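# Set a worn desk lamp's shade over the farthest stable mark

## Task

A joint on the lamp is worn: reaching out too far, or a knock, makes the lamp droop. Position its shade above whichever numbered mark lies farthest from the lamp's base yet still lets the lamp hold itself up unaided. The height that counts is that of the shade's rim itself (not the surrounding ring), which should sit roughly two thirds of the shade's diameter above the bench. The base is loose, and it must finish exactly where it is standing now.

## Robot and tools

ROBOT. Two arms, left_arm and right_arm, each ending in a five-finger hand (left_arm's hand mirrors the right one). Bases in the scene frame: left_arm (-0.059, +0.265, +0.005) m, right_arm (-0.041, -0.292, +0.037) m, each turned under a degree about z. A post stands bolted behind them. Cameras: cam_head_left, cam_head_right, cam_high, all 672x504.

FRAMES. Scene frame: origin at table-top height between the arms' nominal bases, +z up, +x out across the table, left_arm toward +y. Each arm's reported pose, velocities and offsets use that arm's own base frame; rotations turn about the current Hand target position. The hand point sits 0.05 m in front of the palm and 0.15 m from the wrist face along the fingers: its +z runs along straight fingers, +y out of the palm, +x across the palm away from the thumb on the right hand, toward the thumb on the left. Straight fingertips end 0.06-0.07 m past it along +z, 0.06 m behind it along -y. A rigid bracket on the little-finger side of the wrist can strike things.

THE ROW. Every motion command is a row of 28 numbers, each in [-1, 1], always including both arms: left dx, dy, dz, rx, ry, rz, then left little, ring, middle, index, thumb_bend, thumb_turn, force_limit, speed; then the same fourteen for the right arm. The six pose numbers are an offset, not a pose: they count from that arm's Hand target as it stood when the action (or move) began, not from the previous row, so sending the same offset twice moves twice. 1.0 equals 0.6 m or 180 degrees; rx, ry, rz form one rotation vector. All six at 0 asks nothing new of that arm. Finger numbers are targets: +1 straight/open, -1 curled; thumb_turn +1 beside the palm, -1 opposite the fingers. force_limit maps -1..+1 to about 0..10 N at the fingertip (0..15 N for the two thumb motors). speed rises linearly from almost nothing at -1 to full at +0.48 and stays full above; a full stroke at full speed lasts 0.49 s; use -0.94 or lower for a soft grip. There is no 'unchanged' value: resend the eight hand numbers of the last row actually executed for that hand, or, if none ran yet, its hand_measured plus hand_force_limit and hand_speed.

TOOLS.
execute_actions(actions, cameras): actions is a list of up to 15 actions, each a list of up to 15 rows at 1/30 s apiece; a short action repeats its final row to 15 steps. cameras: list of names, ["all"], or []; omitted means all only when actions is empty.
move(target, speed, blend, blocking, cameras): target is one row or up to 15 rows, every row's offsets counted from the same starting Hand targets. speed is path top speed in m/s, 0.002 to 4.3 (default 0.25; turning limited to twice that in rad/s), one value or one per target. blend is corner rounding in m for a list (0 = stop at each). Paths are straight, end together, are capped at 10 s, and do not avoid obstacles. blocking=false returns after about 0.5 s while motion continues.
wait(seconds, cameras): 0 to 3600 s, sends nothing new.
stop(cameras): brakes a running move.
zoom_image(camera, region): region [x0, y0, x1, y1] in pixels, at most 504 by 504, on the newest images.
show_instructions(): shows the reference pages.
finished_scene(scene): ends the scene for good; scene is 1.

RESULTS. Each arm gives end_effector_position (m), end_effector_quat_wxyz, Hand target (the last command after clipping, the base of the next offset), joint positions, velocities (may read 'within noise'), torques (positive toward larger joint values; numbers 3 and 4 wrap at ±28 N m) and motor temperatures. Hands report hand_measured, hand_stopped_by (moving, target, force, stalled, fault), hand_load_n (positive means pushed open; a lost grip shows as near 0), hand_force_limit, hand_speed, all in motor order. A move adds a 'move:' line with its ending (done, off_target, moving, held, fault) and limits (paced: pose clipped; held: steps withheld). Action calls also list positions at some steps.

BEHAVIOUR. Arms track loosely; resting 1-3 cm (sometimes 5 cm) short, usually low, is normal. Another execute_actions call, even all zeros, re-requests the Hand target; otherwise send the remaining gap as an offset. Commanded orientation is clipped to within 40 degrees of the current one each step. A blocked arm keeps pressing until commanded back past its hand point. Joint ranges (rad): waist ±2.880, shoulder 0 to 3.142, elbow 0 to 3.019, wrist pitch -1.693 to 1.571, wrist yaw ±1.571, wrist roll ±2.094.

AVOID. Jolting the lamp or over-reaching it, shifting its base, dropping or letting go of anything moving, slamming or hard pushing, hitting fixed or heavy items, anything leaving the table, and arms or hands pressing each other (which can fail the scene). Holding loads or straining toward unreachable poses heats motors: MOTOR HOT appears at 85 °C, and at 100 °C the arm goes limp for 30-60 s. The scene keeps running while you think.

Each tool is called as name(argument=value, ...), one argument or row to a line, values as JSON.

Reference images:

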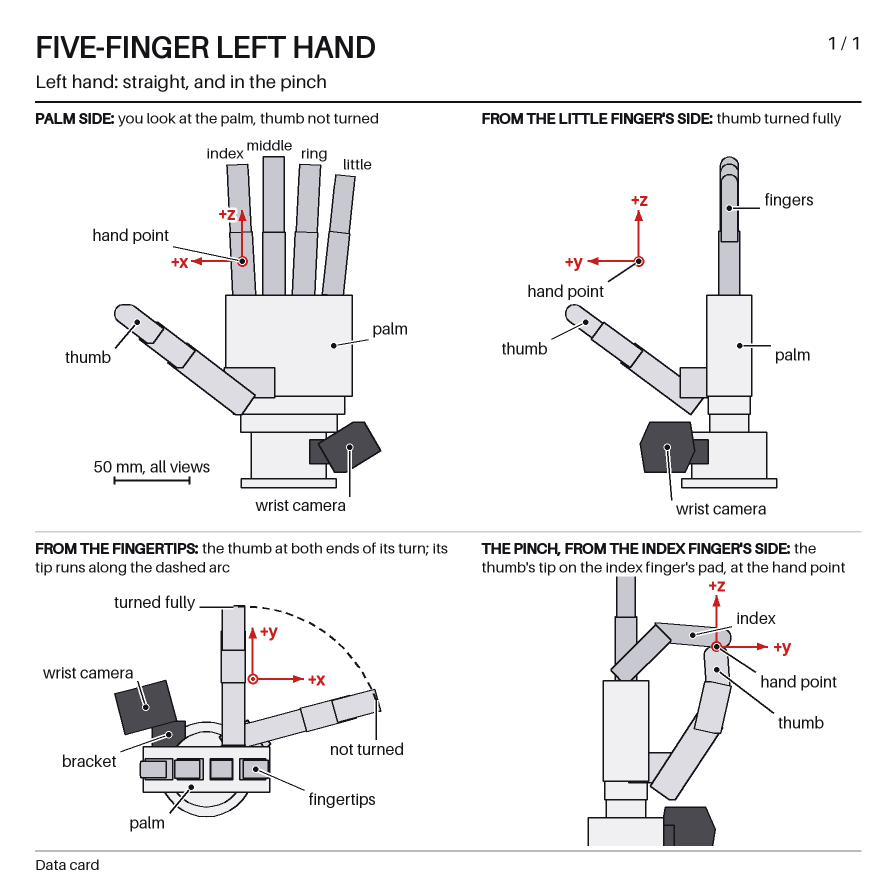

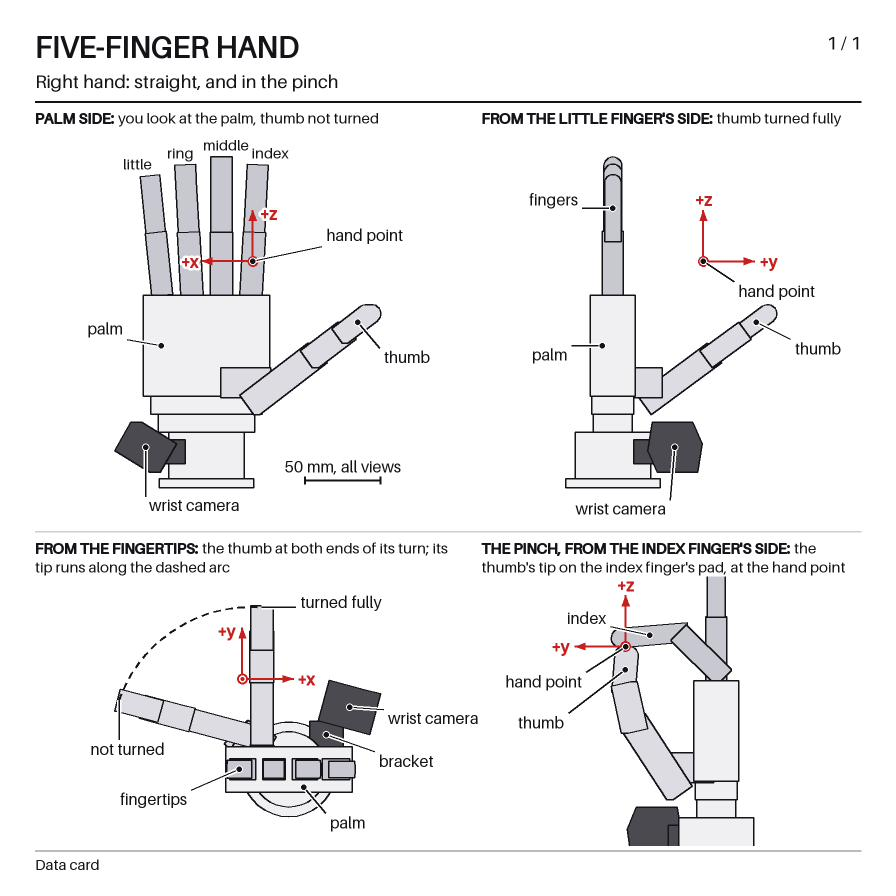

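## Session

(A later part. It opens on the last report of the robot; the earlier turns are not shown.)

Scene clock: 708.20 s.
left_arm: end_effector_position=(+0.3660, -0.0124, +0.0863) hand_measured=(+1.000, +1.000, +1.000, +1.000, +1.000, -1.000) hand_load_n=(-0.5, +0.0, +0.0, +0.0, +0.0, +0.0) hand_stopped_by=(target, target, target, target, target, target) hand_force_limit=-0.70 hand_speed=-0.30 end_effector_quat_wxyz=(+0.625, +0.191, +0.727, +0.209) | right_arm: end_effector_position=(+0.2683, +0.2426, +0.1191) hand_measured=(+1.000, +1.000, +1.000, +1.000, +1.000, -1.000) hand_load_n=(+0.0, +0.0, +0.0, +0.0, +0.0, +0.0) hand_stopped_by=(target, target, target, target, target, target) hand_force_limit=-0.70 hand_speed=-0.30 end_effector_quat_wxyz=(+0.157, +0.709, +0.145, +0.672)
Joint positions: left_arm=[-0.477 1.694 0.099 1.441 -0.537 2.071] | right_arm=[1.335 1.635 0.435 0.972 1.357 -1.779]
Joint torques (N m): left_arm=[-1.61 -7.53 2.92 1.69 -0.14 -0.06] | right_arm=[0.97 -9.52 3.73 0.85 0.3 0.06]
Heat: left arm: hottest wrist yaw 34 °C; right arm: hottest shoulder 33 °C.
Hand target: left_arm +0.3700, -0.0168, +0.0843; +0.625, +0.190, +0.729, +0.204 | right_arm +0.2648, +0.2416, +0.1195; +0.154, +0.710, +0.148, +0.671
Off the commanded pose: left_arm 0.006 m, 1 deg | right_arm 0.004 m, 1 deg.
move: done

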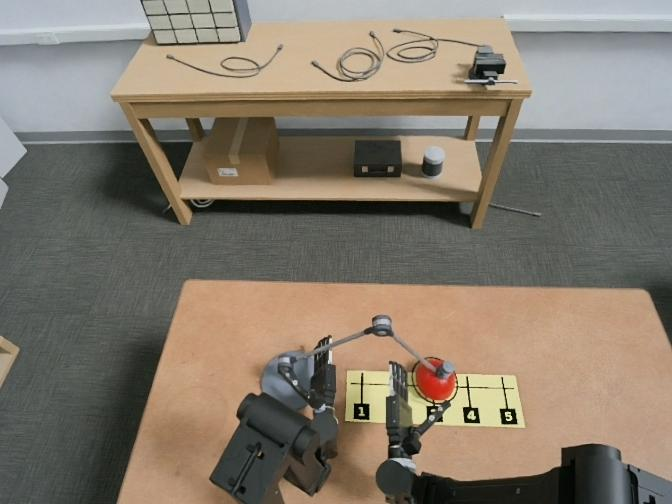

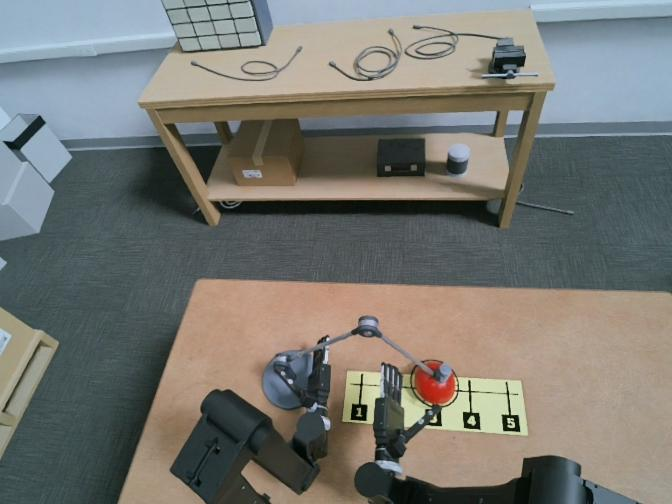

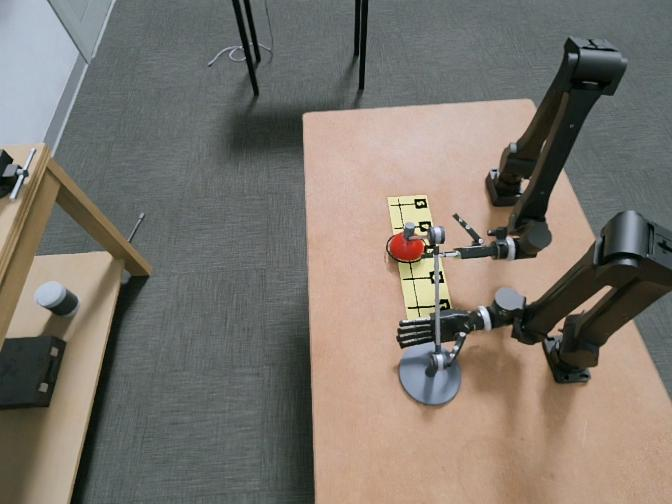

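move(
  target=[
    [0,-0.02,0,0,0,0,1,1,1,1,1,-1,-0.7,-0.3,0.0,0.0,0.0,0,0,0,1,1,1,1,1,-1,-0.7,-0.3],
    [0,-0.19,0.183,0,0,0,1,1,1,1,1,-1,-0.7,-0.3,0,0,0,0,0,0,1,1,1,1,1,-1,-0.7,-0.3],
  ],
  speed=[0.05,0.06],
  cameras=["all"],
)

zoom_image(
  camera="cam_head_left",
  region=[260, 310, 480, 430],
)

zoom_image(
  camera="cam_high",
  region=[370, 180, 530, 410],
)

Scene clock: 712.10 s.
left_arm: end_effector_position=(+0.3629, -0.0935, +0.1547) hand_measured=(+1.000, +1.000, +1.000, +1.000, +1.000, -1.000) hand_load_n=(+0.0, +0.0, +0.0, +0.0, +0.0, +0.0) hand_stopped_by=(target, target, target, target, target, target) hand_force_limit=-0.70 hand_speed=-0.30 end_effector_quat_wxyz=(+0.616, +0.199, +0.731, +0.215) | right_arm: end_effector_position=(+0.2683, +0.2426, +0.1191) hand_measured=(+1.000, +1.000, +1.000, +1.000, +1.000, -1.000) hand_load_n=(+0.0, +0.0, +0.0, +0.0, +0.0, +0.5) hand_stopped_by=(target, target, target, target, target, target) hand_force_limit=-0.70 hand_speed=-0.30 end_effector_quat_wxyz=(+0.157, +0.709, +0.145, +0.672)
Joint positions: left_arm=[-0.781 1.245 0.253 0.77 -0.838 2.006] | right_arm=[1.335 1.635 0.435 0.972 1.357 -1.778]
Joint torques (N m): left_arm=[-0.44 -5.25 6.17 2.24 -0.15 0.02] | right_arm=[0.56 -9.23 3.25 0.92 0.25 -0.01]
Heat: left arm: hottest wrist yaw 34 °C; right arm: hottest wrist yaw 33 °C.
Hand target: left_arm +0.3630, -0.0928, +0.1539; +0.616, +0.199, +0.731, +0.215 (not the last commanded pose) | right_arm +0.2649, +0.2416, +0.1194; +0.154, +0.709, +0.148, +0.672
Off the commanded pose: left_arm 0.055 m, 2 deg | right_arm 0.004 m, 0 deg.
move: held (left_arm; a check stopped the path); path passed 1 of 2 targets; limits=held
pose unreachable (left arm): on one or more control steps of this call, first in action 0 (counted from 0), this arm could not follow its commanded pose, so it was not sent that pose on those steps. It may still have moved: this result reports where it is.
cause: moving toward the commanded pose would bring a part of the arm too close to another arm (a part of this arm just beyond joint 5 (wrist yaw) and a part of the right arm just beyond its joint 6 (wrist roll), 19 mm apart when this arm was first held).

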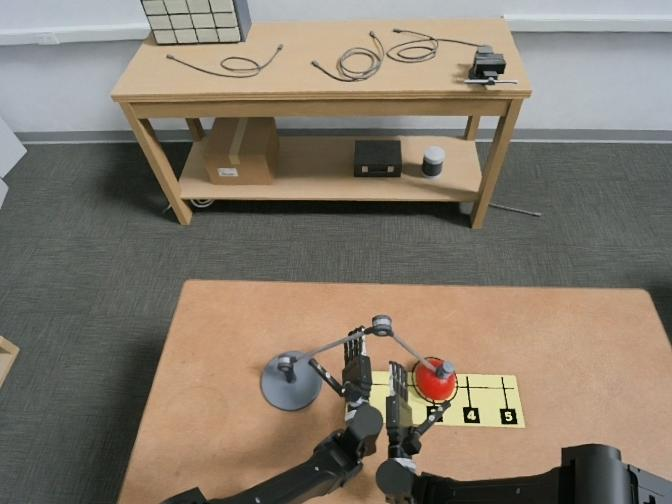

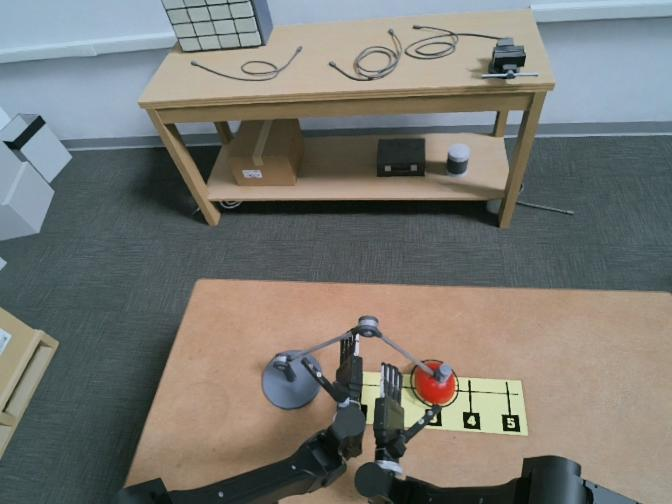

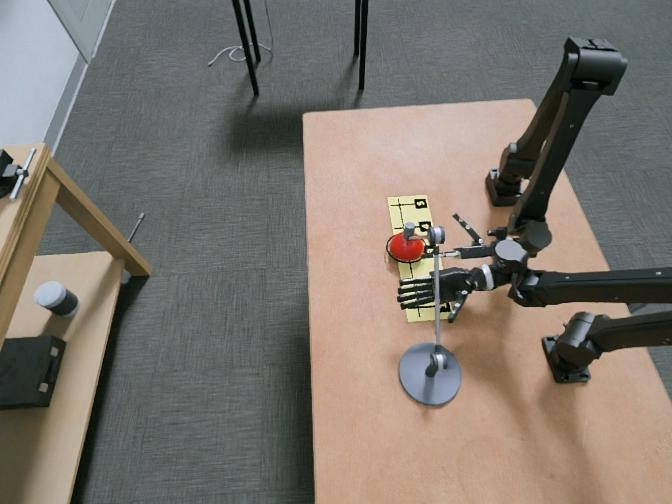

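Scaled by 2.291 from the camera's image (finer frame: 960x720).

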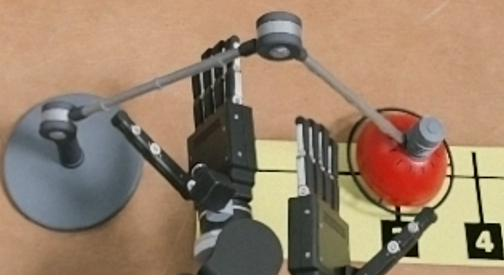

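Scaled by 2.191 from the camera's image (finer frame: 960x720).

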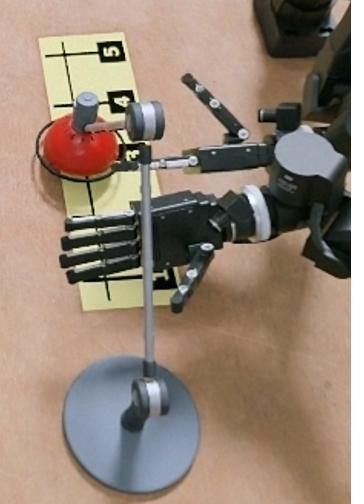

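move(
  target=[
    [0,0,0,0,0,0,1,1,1,1,1,-1,-0.7,-0.3,-0.1,0.0,0.03,0,0,0,1,1,1,1,1,-1,-0.7,-0.3],
    [0,0,0,0,0,0,1,1,1,1,1,-1,-0.7,-0.3,-0.105,-0.12,0.09,0,0,0,1,1,1,1,1,-1,-0.7,-0.3],
    [0,0,0,0,0,0,1,1,1,1,1,-1,-0.7,-0.3,-0.08,-0.22,0.2,0.15,0,-0.1,1,1,1,1,1,-1,-0.7,-0.3],
  ],
  speed=[0.08,0.1,0.15],
  cameras=["all"],
)

Scene clock: 720.67 s.
left_arm: end_effector_position=(+0.3629, -0.0935, +0.1547) hand_measured=(+1.000, +1.000, +1.000, +1.000, +1.000, -1.000) hand_load_n=(+0.0, +0.0, +0.0, +0.0, +0.0, +0.0) hand_stopped_by=(target, target, target, target, target, target) hand_force_limit=-0.70 hand_speed=-0.30 end_effector_quat_wxyz=(+0.616, +0.199, +0.731, +0.215) | right_arm: end_effector_position=(+0.2161, +0.1104, +0.2384) hand_measured=(+1.000, +1.000, +1.000, +1.000, +1.000, -1.000) hand_load_n=(+0.0, +0.0, +0.0, +0.0, +0.0, +0.0) hand_stopped_by=(target, target, target, target, target, target) hand_force_limit=-0.70 hand_speed=-0.30 end_effector_quat_wxyz=(+0.061, +0.702, -0.088, +0.704)
Joint positions: left_arm=[-0.781 1.245 0.253 0.77 -0.838 2.006] | right_arm=[1.39 0.779 0.296 0.543 1.602 -1.593]
Joint torques (N m): left_arm=[-0.91 -5.3 6.35 2.28 -0.12 0.13] | right_arm=[-1.49 1.14 9.51 1.73 -0.03 -0.11]
Heat: left arm: hottest elbow 34 °C; right arm: hottest wrist yaw 33 °C.
Hand target: left_arm +0.3630, -0.0928, +0.1539; +0.616, +0.199, +0.731, +0.215 | right_arm +0.2169, +0.1097, +0.2395; +0.088, +0.740, -0.124, +0.656
Off the commanded pose: left_arm 0.001 m, 0 deg | right_arm 0.001 m, 9 deg.
joint sent to its limit (right arm) — joint 5 (wrist yaw), upper limit. The joint targets are off in orientation, not in position.
move: off_target (right_arm)

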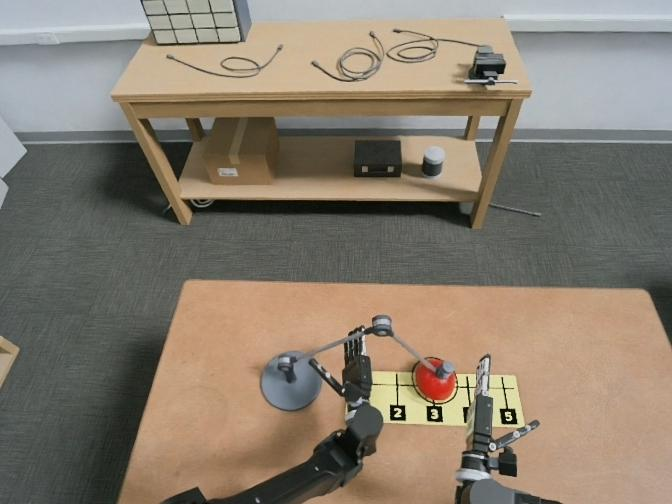

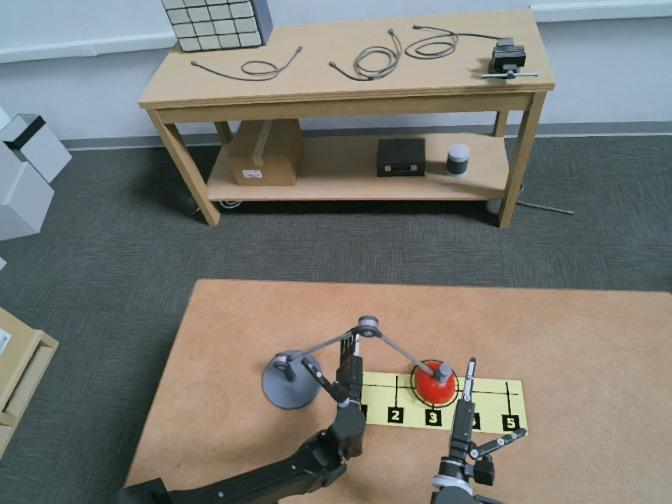

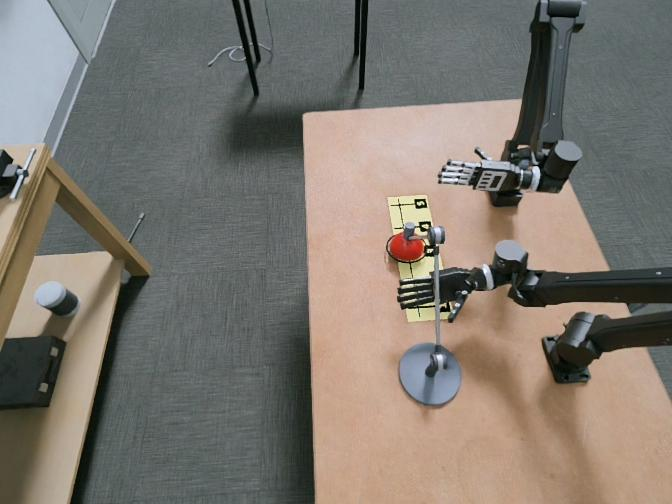

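Now measure the foot and continue left up the arm.

zoom_image(
  camera="cam_head_left",
  region=[250, 330, 340, 420],
)

move(
  target=[
    [0.01,-0.045,0.067,0,0,0,1,1,1,1,1,-1,-0.7,-0.3,0,0,0,0,0,0,1,1,1,1,1,-1,-0.7,-0.3],
    [0.01,-0.015,0.095,0,0,0,1,1,1,1,1,-1,-0.7,-0.3,0,0,0,0,0,0,1,1,1,1,1,-1,-0.7,-0.3],
  ],
  speed=[0.05,0.03],
  cameras=["all"],
)

zoom_image(
  camera="cam_head_left",
  region=[260, 310, 480, 430],
)

zoom_image(
  camera="cam_high",
  region=[370, 180, 530, 410],
)

Scaled by 5.600 from the camera's image (finer frame: 960x720).

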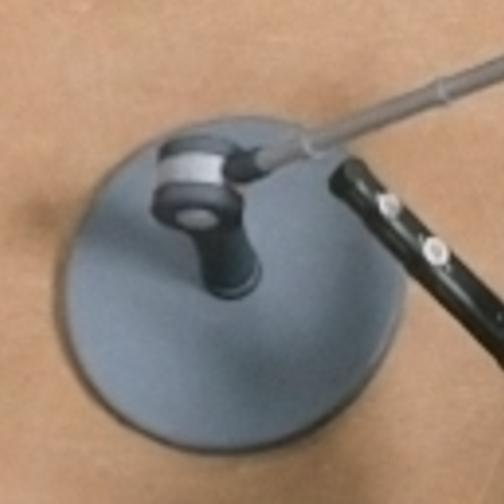

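Scene clock: 723.67 s.
left_arm: end_effector_position=(+0.3631, -0.0988, +0.1994) hand_measured=(+1.000, +1.000, +1.000, +1.000, +1.000, -1.000) hand_load_n=(+0.0, +0.0, +0.0, +0.0, +0.0, +0.0) hand_stopped_by=(target, target, target, target, target, target) hand_force_limit=-0.70 hand_speed=-0.30 end_effector_quat_wxyz=(+0.611, +0.204, +0.733, +0.217) | right_arm: end_effector_position=(+0.2161, +0.1103, +0.2384) hand_measured=(+1.000, +1.000, +1.000, +1.000, +1.000, -1.000) hand_load_n=(+0.0, +0.0, +0.0, +0.0, +0.0, +0.0) hand_stopped_by=(target, target, target, target, target, target) hand_force_limit=-0.70 hand_speed=-0.30 end_effector_quat_wxyz=(+0.061, +0.702, -0.088, +0.704)
Joint positions: left_arm=[-0.795 1.052 0.324 0.485 -0.849 1.999] | right_arm=[1.39 0.779 0.296 0.543 1.602 -1.593]
Joint torques (N m): left_arm=[-0.62 -5.42 10.02 1.51 -0.13 0.08] | right_arm=[-0.91 -0.03 9.47 1.13 -0.01 0]
Heat: left arm: hottest elbow 34 °C; right arm: hottest wrist yaw 33 °C.
Hand target: left_arm +0.3690, -0.1018, +0.2110; +0.616, +0.199, +0.731, +0.215 | right_arm +0.2179, +0.1095, +0.2395; +0.066, +0.702, -0.094, +0.703 (not the last commanded pose)
Off the commanded pose: left_arm 0.013 m, 1 deg | right_arm 0.002 m, 9 deg.
joint sent to its limit (right arm) — joint 5 (wrist yaw), upper limit.
move: off_target (left_arm)

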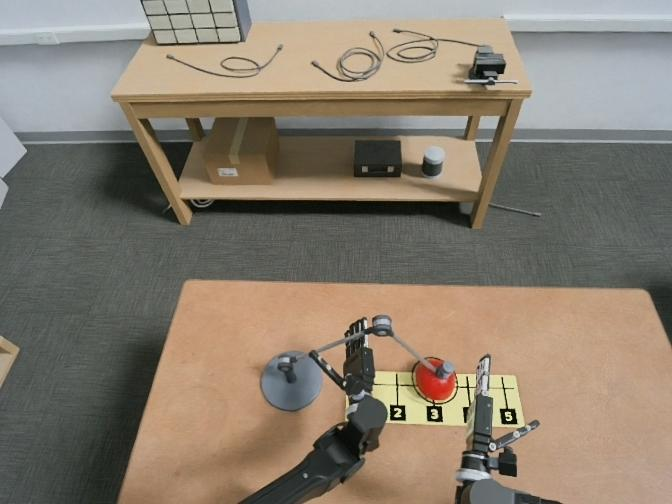

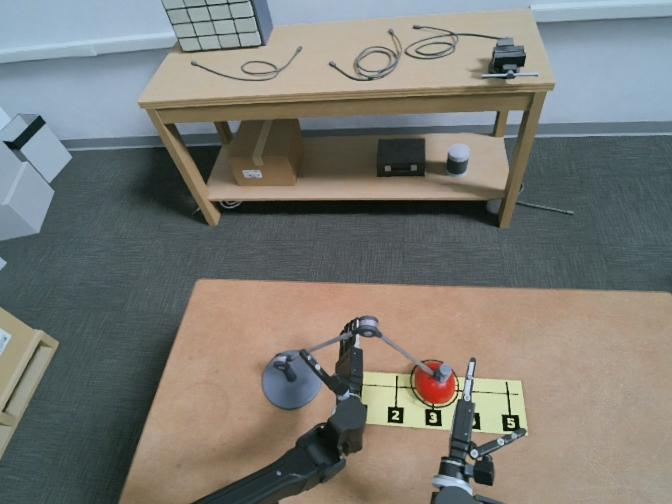

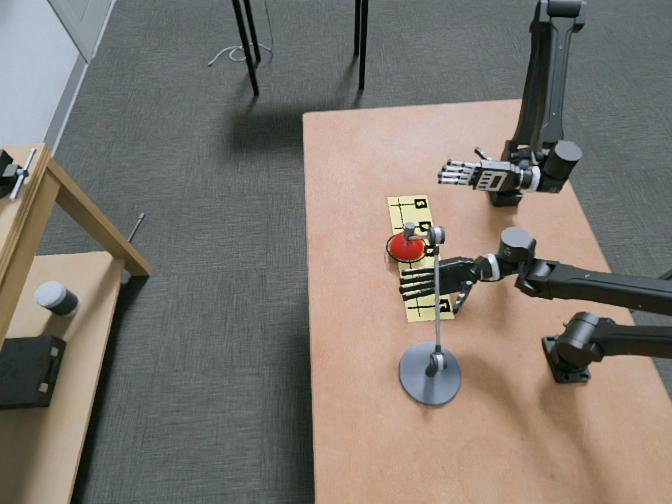

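Scaled by 2.291 from the camera's image (finer frame: 960x720).

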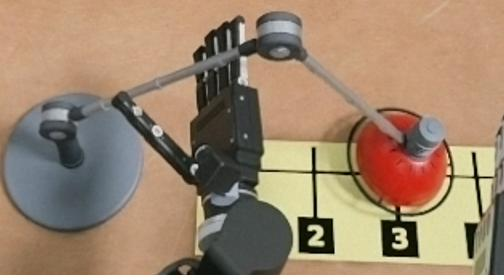

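Scaled by 2.191 from the camera's image (finer frame: 960x720).

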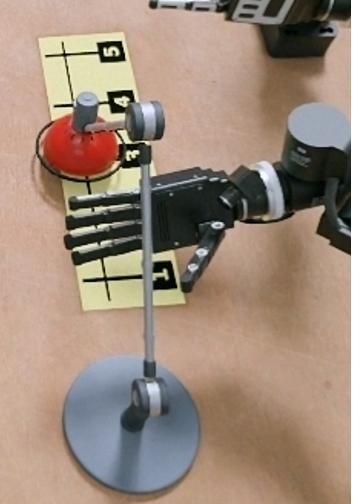

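move(
  target=[
    [0.0,0.03,0.04,0,0,0,1,1,1,1,1,-1,-0.7,-0.3,0,0,0,0,0,0,1,1,1,1,1,-1,-0.7,-0.3],
  ],
  speed=[0.03],
  cameras=["all"],
)

zoom_image(
  camera="cam_head_left",
  region=[260, 310, 480, 430],
)

zoom_image(
  camera="cam_high",
  region=[370, 200, 450, 280],
)

Scene clock: 725.53 s.
left_arm: end_effector_position=(+0.3611, -0.0797, +0.2160) hand_measured=(+1.000, +1.000, +1.000, +1.000, +1.000, -1.000) hand_load_n=(+0.0, +0.0, +0.0, +0.0, +0.0, +0.5) hand_stopped_by=(target, target, target, target, target, target) hand_force_limit=-0.70 hand_speed=-0.30 end_effector_quat_wxyz=(+0.608, +0.205, +0.736, +0.216) | right_arm: end_effector_position=(+0.2161, +0.1103, +0.2384) hand_measured=(+1.000, +1.000, +1.000, +1.000, +1.000, -1.000) hand_load_n=(+0.0, +0.0, +0.0, +0.0, +0.0, +0.5) hand_stopped_by=(target, target, target, target, target, target) hand_force_limit=-0.70 hand_speed=-0.30 end_effector_quat_wxyz=(+0.061, +0.702, -0.088, +0.704)
Joint positions: left_arm=[-0.744 0.93 0.324 0.362 -0.799 2.008] | right_arm=[1.39 0.779 0.296 0.543 1.602 -1.593]
Joint torques (N m): left_arm=[0.09 -3.96 11.48 1.47 -0.07 0.16] | right_arm=[-1.55 0.56 9.48 1.11 0.08 0.04]
Heat: left arm: hottest elbow 34 °C; right arm: hottest wrist yaw 33 °C.
Hand target: left_arm +0.3690, -0.0839, +0.2350; +0.616, +0.199, +0.731, +0.215 | right_arm +0.2179, +0.1095, +0.2395; +0.066, +0.702, -0.094, +0.703
Off the commanded pose: left_arm 0.021 m, 1 deg | right_arm 0.002 m, 1 deg.
joint sent to its limit (right arm) — joint 5 (wrist yaw), upper limit. The joint targets still meet the commanded pose.
move: off_target (left_arm)

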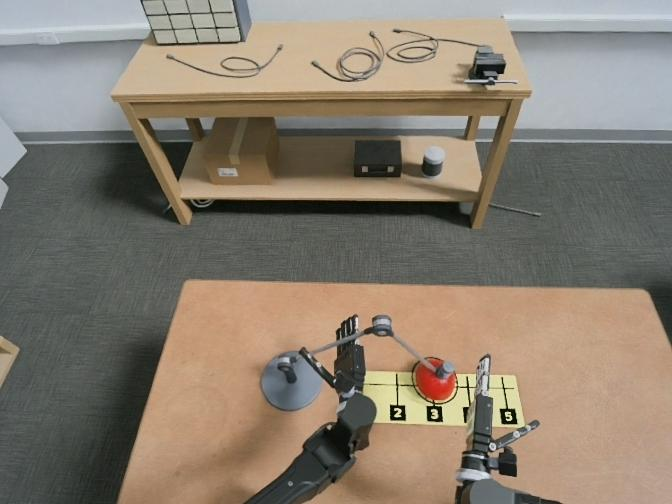

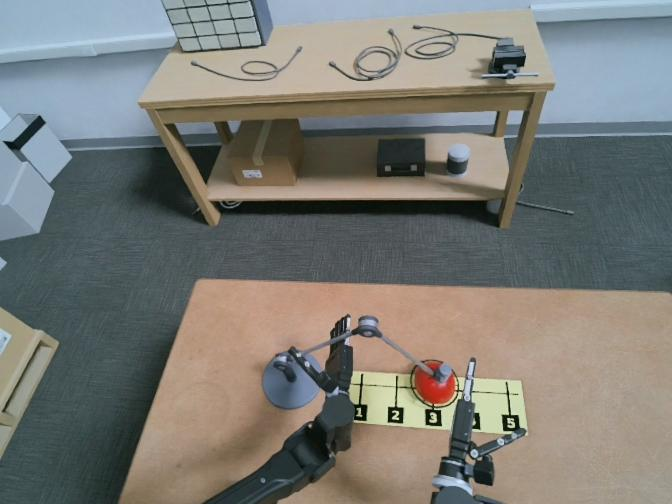

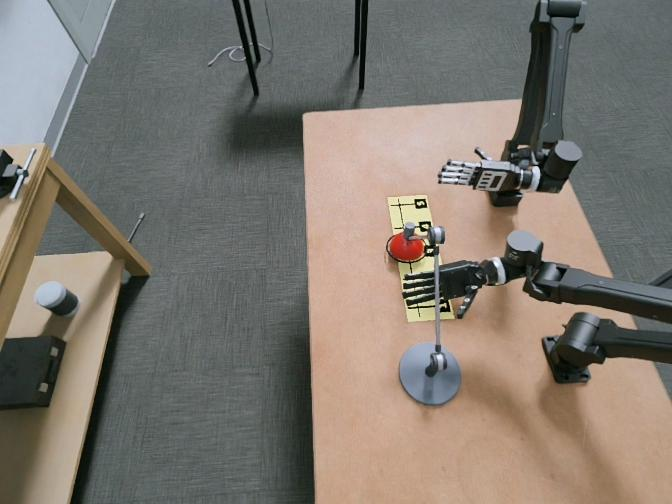

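Scaled by 2.291 from the camera's image (finer frame: 960x720).

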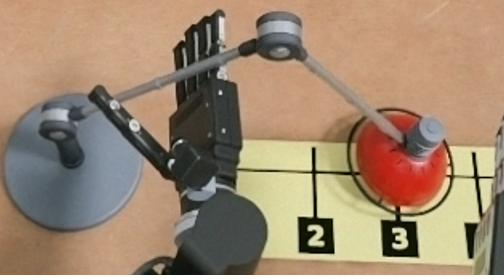

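Scaled by 6.300 from the camera's image (finer frame: 960x720).

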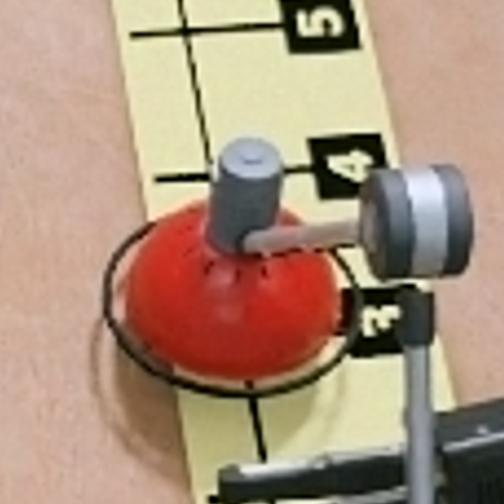

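move(
  target=[
    [0.0,0.025,0.045,0,0,0,1,1,1,1,1,-1,-0.7,-0.3,0,0,0,0,0,0,1,1,1,1,1,-1,-0.7,-0.3],
  ],
  speed=[0.03],
  cameras=["all"],
)

zoom_image(
  camera="cam_head_left",
  region=[260, 310, 480, 430],
)

zoom_image(
  camera="cam_high",
  region=[370, 200, 450, 280],
)

Scene clock: 727.93 s.
left_arm: end_effector_position=(+0.3601, -0.0713, +0.2269) hand_measured=(+1.000, +1.000, +1.000, +1.000, +1.000, -1.000) hand_load_n=(+0.0, +0.5, +0.0, +0.0, +0.0, +0.0) hand_stopped_by=(target, target, target, target, target, target) hand_force_limit=-0.70 hand_speed=-0.30 end_effector_quat_wxyz=(+0.593, +0.230, +0.740, +0.217) | right_arm: end_effector_position=(+0.2161, +0.1103, +0.2384) hand_measured=(+1.000, +1.000, +1.000, +1.000, +1.000, -1.000) hand_load_n=(+0.0, +0.0, +0.0, +0.0, +0.0, +0.5) hand_stopped_by=(target, target, target, target, target, target) hand_force_limit=-0.70 hand_speed=-0.30 end_effector_quat_wxyz=(+0.061, +0.702, -0.088, +0.704)
Joint positions: left_arm=[-0.709 0.838 0.339 0.223 -0.739 2.035] | right_arm=[1.39 0.779 0.296 0.543 1.602 -1.593]
Joint torques (N m): left_arm=[0.44 -5.54 13.01 1.92 -0.62 0.01] | right_arm=[-1.2 0.5 9.63 1.09 -0.1 0.03]
Heat: left arm: hottest elbow 34 °C; right arm: hottest wrist yaw 33 °C.
Hand target: left_arm +0.3690, -0.0688, +0.2620; +0.616, +0.199, +0.731, +0.215 | right_arm +0.2179, +0.1095, +0.2395; +0.066, +0.702, -0.094, +0.703
Off the commanded pose: left_arm 0.036 m, 5 deg | right_arm 0.002 m, 1 deg.
joint sent to its limit (right arm) — joint 5 (wrist yaw), upper limit. The joint targets still meet the commanded pose.
move: off_target (left_arm)

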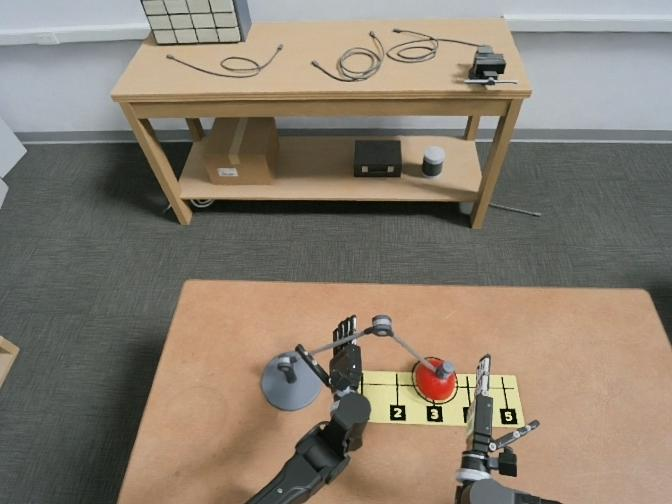

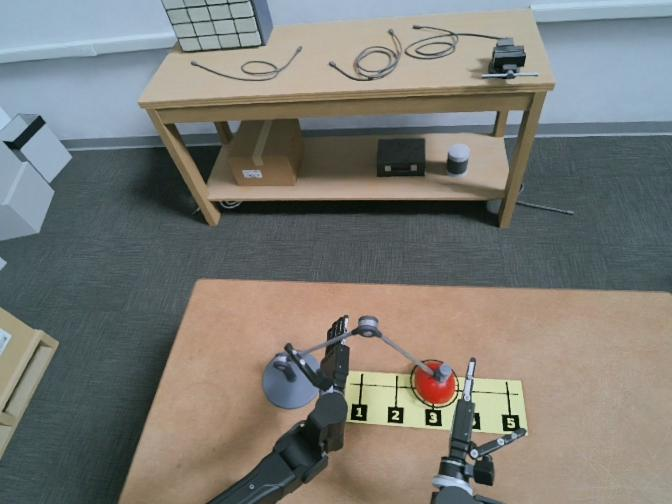

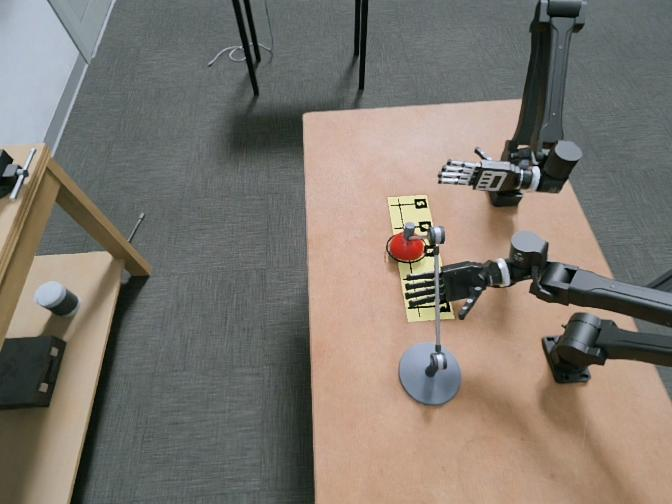

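Scaled by 2.291 from the camera's image (finer frame: 960x720).

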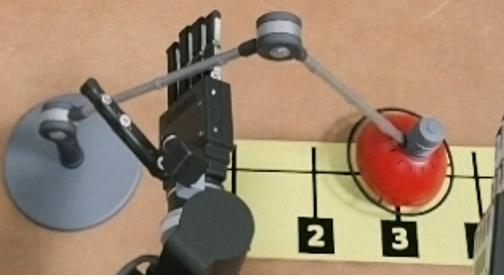

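Scaled by 6.300 from the camera's image (finer frame: 960x720).

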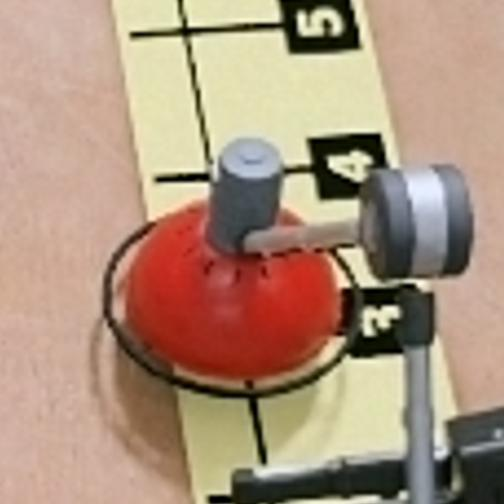

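move(
  target=[
    [0.0,0.015,0.03,0,0,0,1,1,1,1,1,-1,-0.7,-0.3,0,0,0,0,0,0,1,1,1,1,1,-1,-0.7,-0.3],
  ],
  speed=[0.02],
  cameras=["all"],
)

zoom_image(
  camera="cam_head_left",
  region=[260, 310, 480, 430],
)

zoom_image(
  camera="cam_high",
  region=[370, 200, 450, 280],
)

Scene clock: 729.47 s.
left_arm: end_effector_position=(+0.3591, -0.0686, +0.2297) hand_measured=(+1.000, +1.000, +1.000, +1.000, +1.000, -1.000) hand_load_n=(+0.0, +0.0, +0.0, +0.0, +0.0, +0.0) hand_stopped_by=(target, target, target, target, target, target) hand_force_limit=-0.70 hand_speed=-0.30 end_effector_quat_wxyz=(+0.580, +0.253, +0.743, +0.217) | right_arm: end_effector_position=(+0.2161, +0.1103, +0.2384) hand_measured=(+1.000, +1.000, +1.000, +1.000, +1.000, -1.000) hand_load_n=(+0.0, +0.0, +0.0, +0.0, +0.0, +0.5) hand_stopped_by=(target, target, target, target, target, target) hand_force_limit=-0.70 hand_speed=-0.30 end_effector_quat_wxyz=(+0.061, +0.702, -0.088, +0.704)
Joint positions: left_arm=[-0.691 0.792 0.348 0.134 -0.698 2.055] | right_arm=[1.39 0.779 0.296 0.543 1.602 -1.593]
Joint torques (N m): left_arm=[0.73 -5.36 14.41 2.4 -1.12 -0.09] | right_arm=[-1.44 0.38 9.35 0.94 0.03 -0.06]
Heat: left arm: hottest elbow 35 °C; right arm: hottest wrist yaw 33 °C.
Hand target: left_arm +0.3690, -0.0598, +0.2800; +0.616, +0.199, +0.731, +0.215 | right_arm +0.2179, +0.1095, +0.2395; +0.066, +0.702, -0.094, +0.703
Off the commanded pose: left_arm 0.052 m, 8 deg | right_arm 0.002 m, 1 deg.
joint sent to its limit (right arm) — joint 5 (wrist yaw), upper limit. The joint targets still meet the commanded pose.
move: off_target (left_arm)

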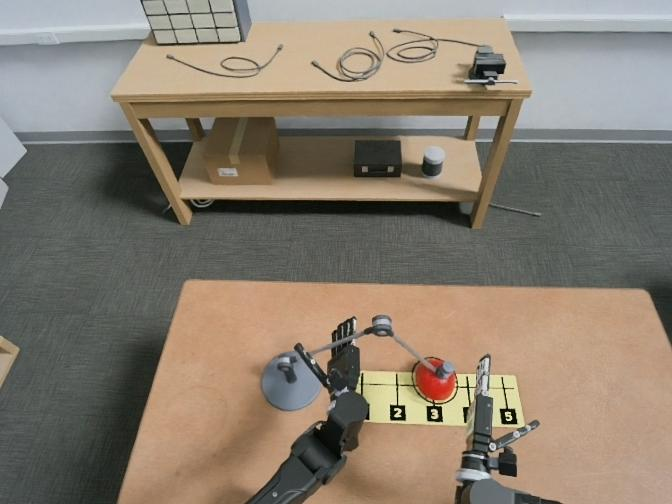

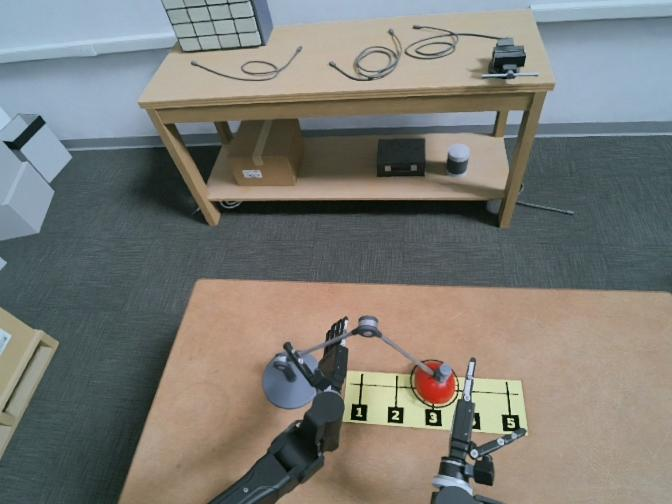

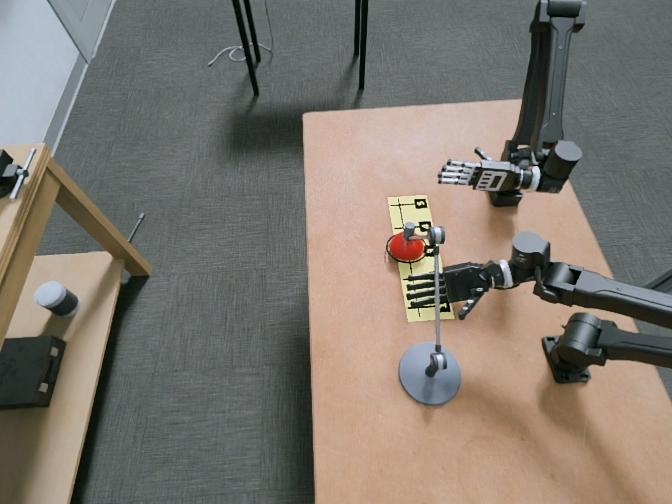

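Scaled by 2.291 from the camera's image (finer frame: 960x720).

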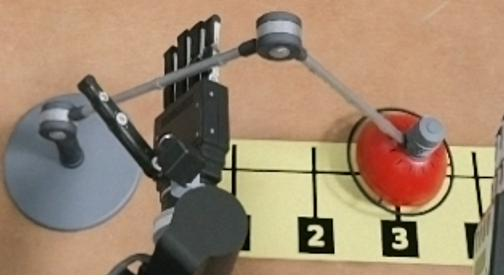

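Scaled by 6.300 from the camera's image (finer frame: 960x720).

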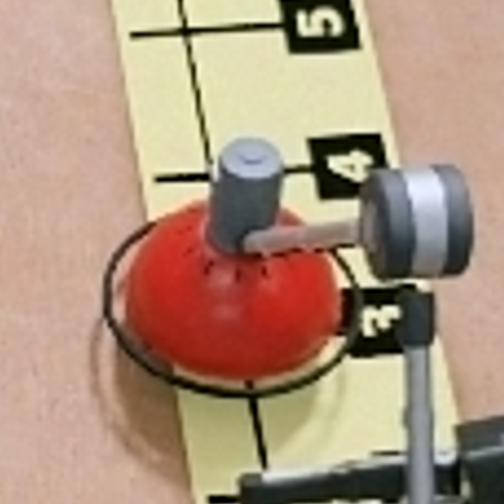

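move(
  target=[
    [0.0,-0.05,-0.11,0,0,0,1,1,1,1,1,-1,-0.7,-0.3,0,0,0,0,0,0,1,1,1,1,1,-1,-0.7,-0.3],
    [0.0,-0.125,-0.03,0,0,0,1,1,1,1,1,-1,-0.7,-0.3,0,0,0,0,0,0,1,1,1,1,1,-1,-0.7,-0.3],
    [0.0,-0.1,0.01,0,0,0,1,1,1,1,1,-1,-0.7,-0.3,0,0,0,0,0,0,1,1,1,1,1,-1,-0.7,-0.3],
  ],
  speed=[0.04,0.05,0.03],
  cameras=["all"],
)

zoom_image(
  camera="cam_head_left",
  region=[260, 310, 480, 430],
)

zoom_image(
  camera="cam_high",
  region=[370, 180, 530, 410],
)

Scene clock: 735.03 s.
left_arm: end_effector_position=(+0.3622, -0.1181, +0.2604) hand_measured=(+1.000, +1.000, +1.000, +1.000, +1.000, -1.000) hand_load_n=(+0.0, +0.0, +0.0, +0.0, +0.0, +0.0) hand_stopped_by=(target, target, target, target, target, target) hand_force_limit=-0.70 hand_speed=-0.30 end_effector_quat_wxyz=(+0.602, +0.217, +0.736, +0.221) | right_arm: end_effector_position=(+0.2161, +0.1103, +0.2384) hand_measured=(+1.000, +1.000, +1.000, +1.000, +1.000, -1.000) hand_load_n=(+0.0, +0.0, +0.0, +0.0, +0.0, +0.0) hand_stopped_by=(target, target, target, target, target, target) hand_force_limit=-0.70 hand_speed=-0.30 end_effector_quat_wxyz=(+0.061, +0.702, -0.088, +0.704)
Joint positions: left_arm=[-0.846 0.929 0.468 0.176 -0.891 1.986] | right_arm=[1.39 0.779 0.296 0.543 1.602 -1.593]
Joint torques (N m): left_arm=[-0.03 -5.36 12.38 1.59 -0.23 0.11] | right_arm=[-1.44 0.5 9.4 1.26 -0.03 0.03]
Heat: left arm: hottest elbow 35 °C; right arm: hottest wrist yaw 33 °C.
Hand target: left_arm +0.3690, -0.1198, +0.2859; +0.616, +0.199, +0.731, +0.215 | right_arm +0.2179, +0.1095, +0.2395; +0.066, +0.702, -0.094, +0.703
Off the commanded pose: left_arm 0.027 m, 3 deg | right_arm 0.002 m, 1 deg.
joint sent to its limit (right arm) — joint 5 (wrist yaw), upper limit. The joint targets still meet the commanded pose.
move: off_target (left_arm)

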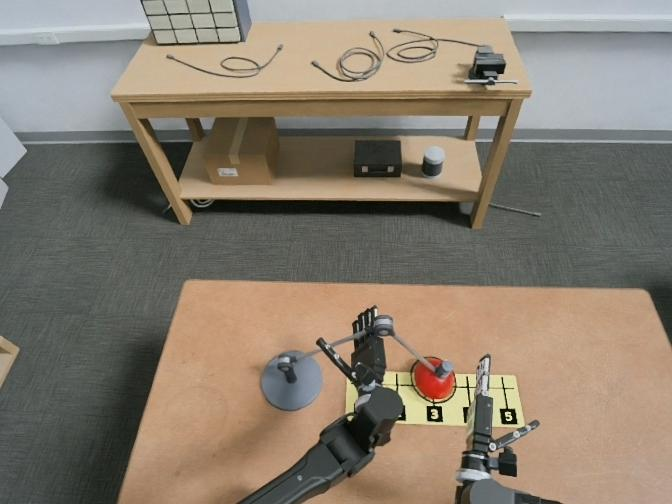

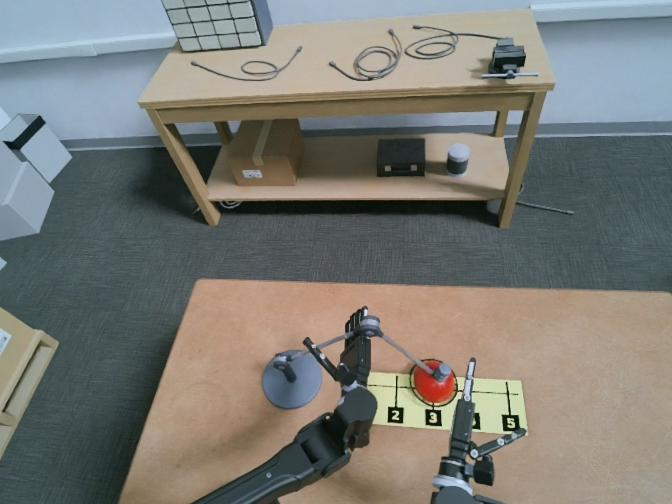

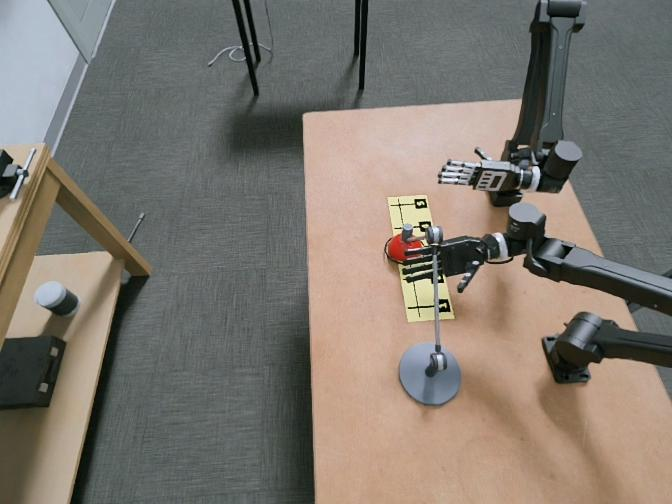

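Scaled by 2.291 from the camera's image (finer frame: 960x720).

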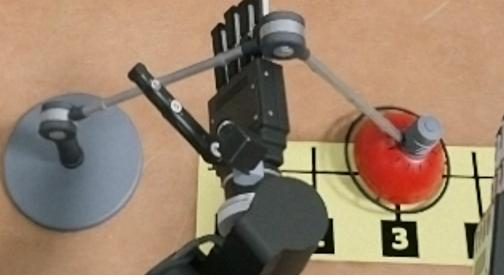

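Scaled by 2.191 from the camera's image (finer frame: 960x720).

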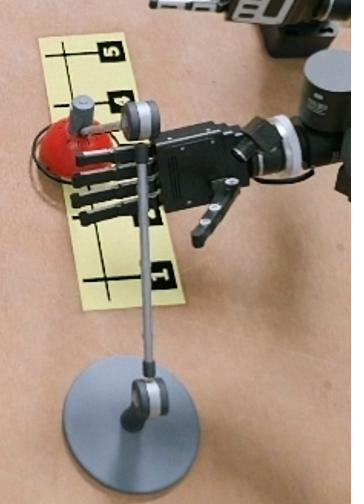

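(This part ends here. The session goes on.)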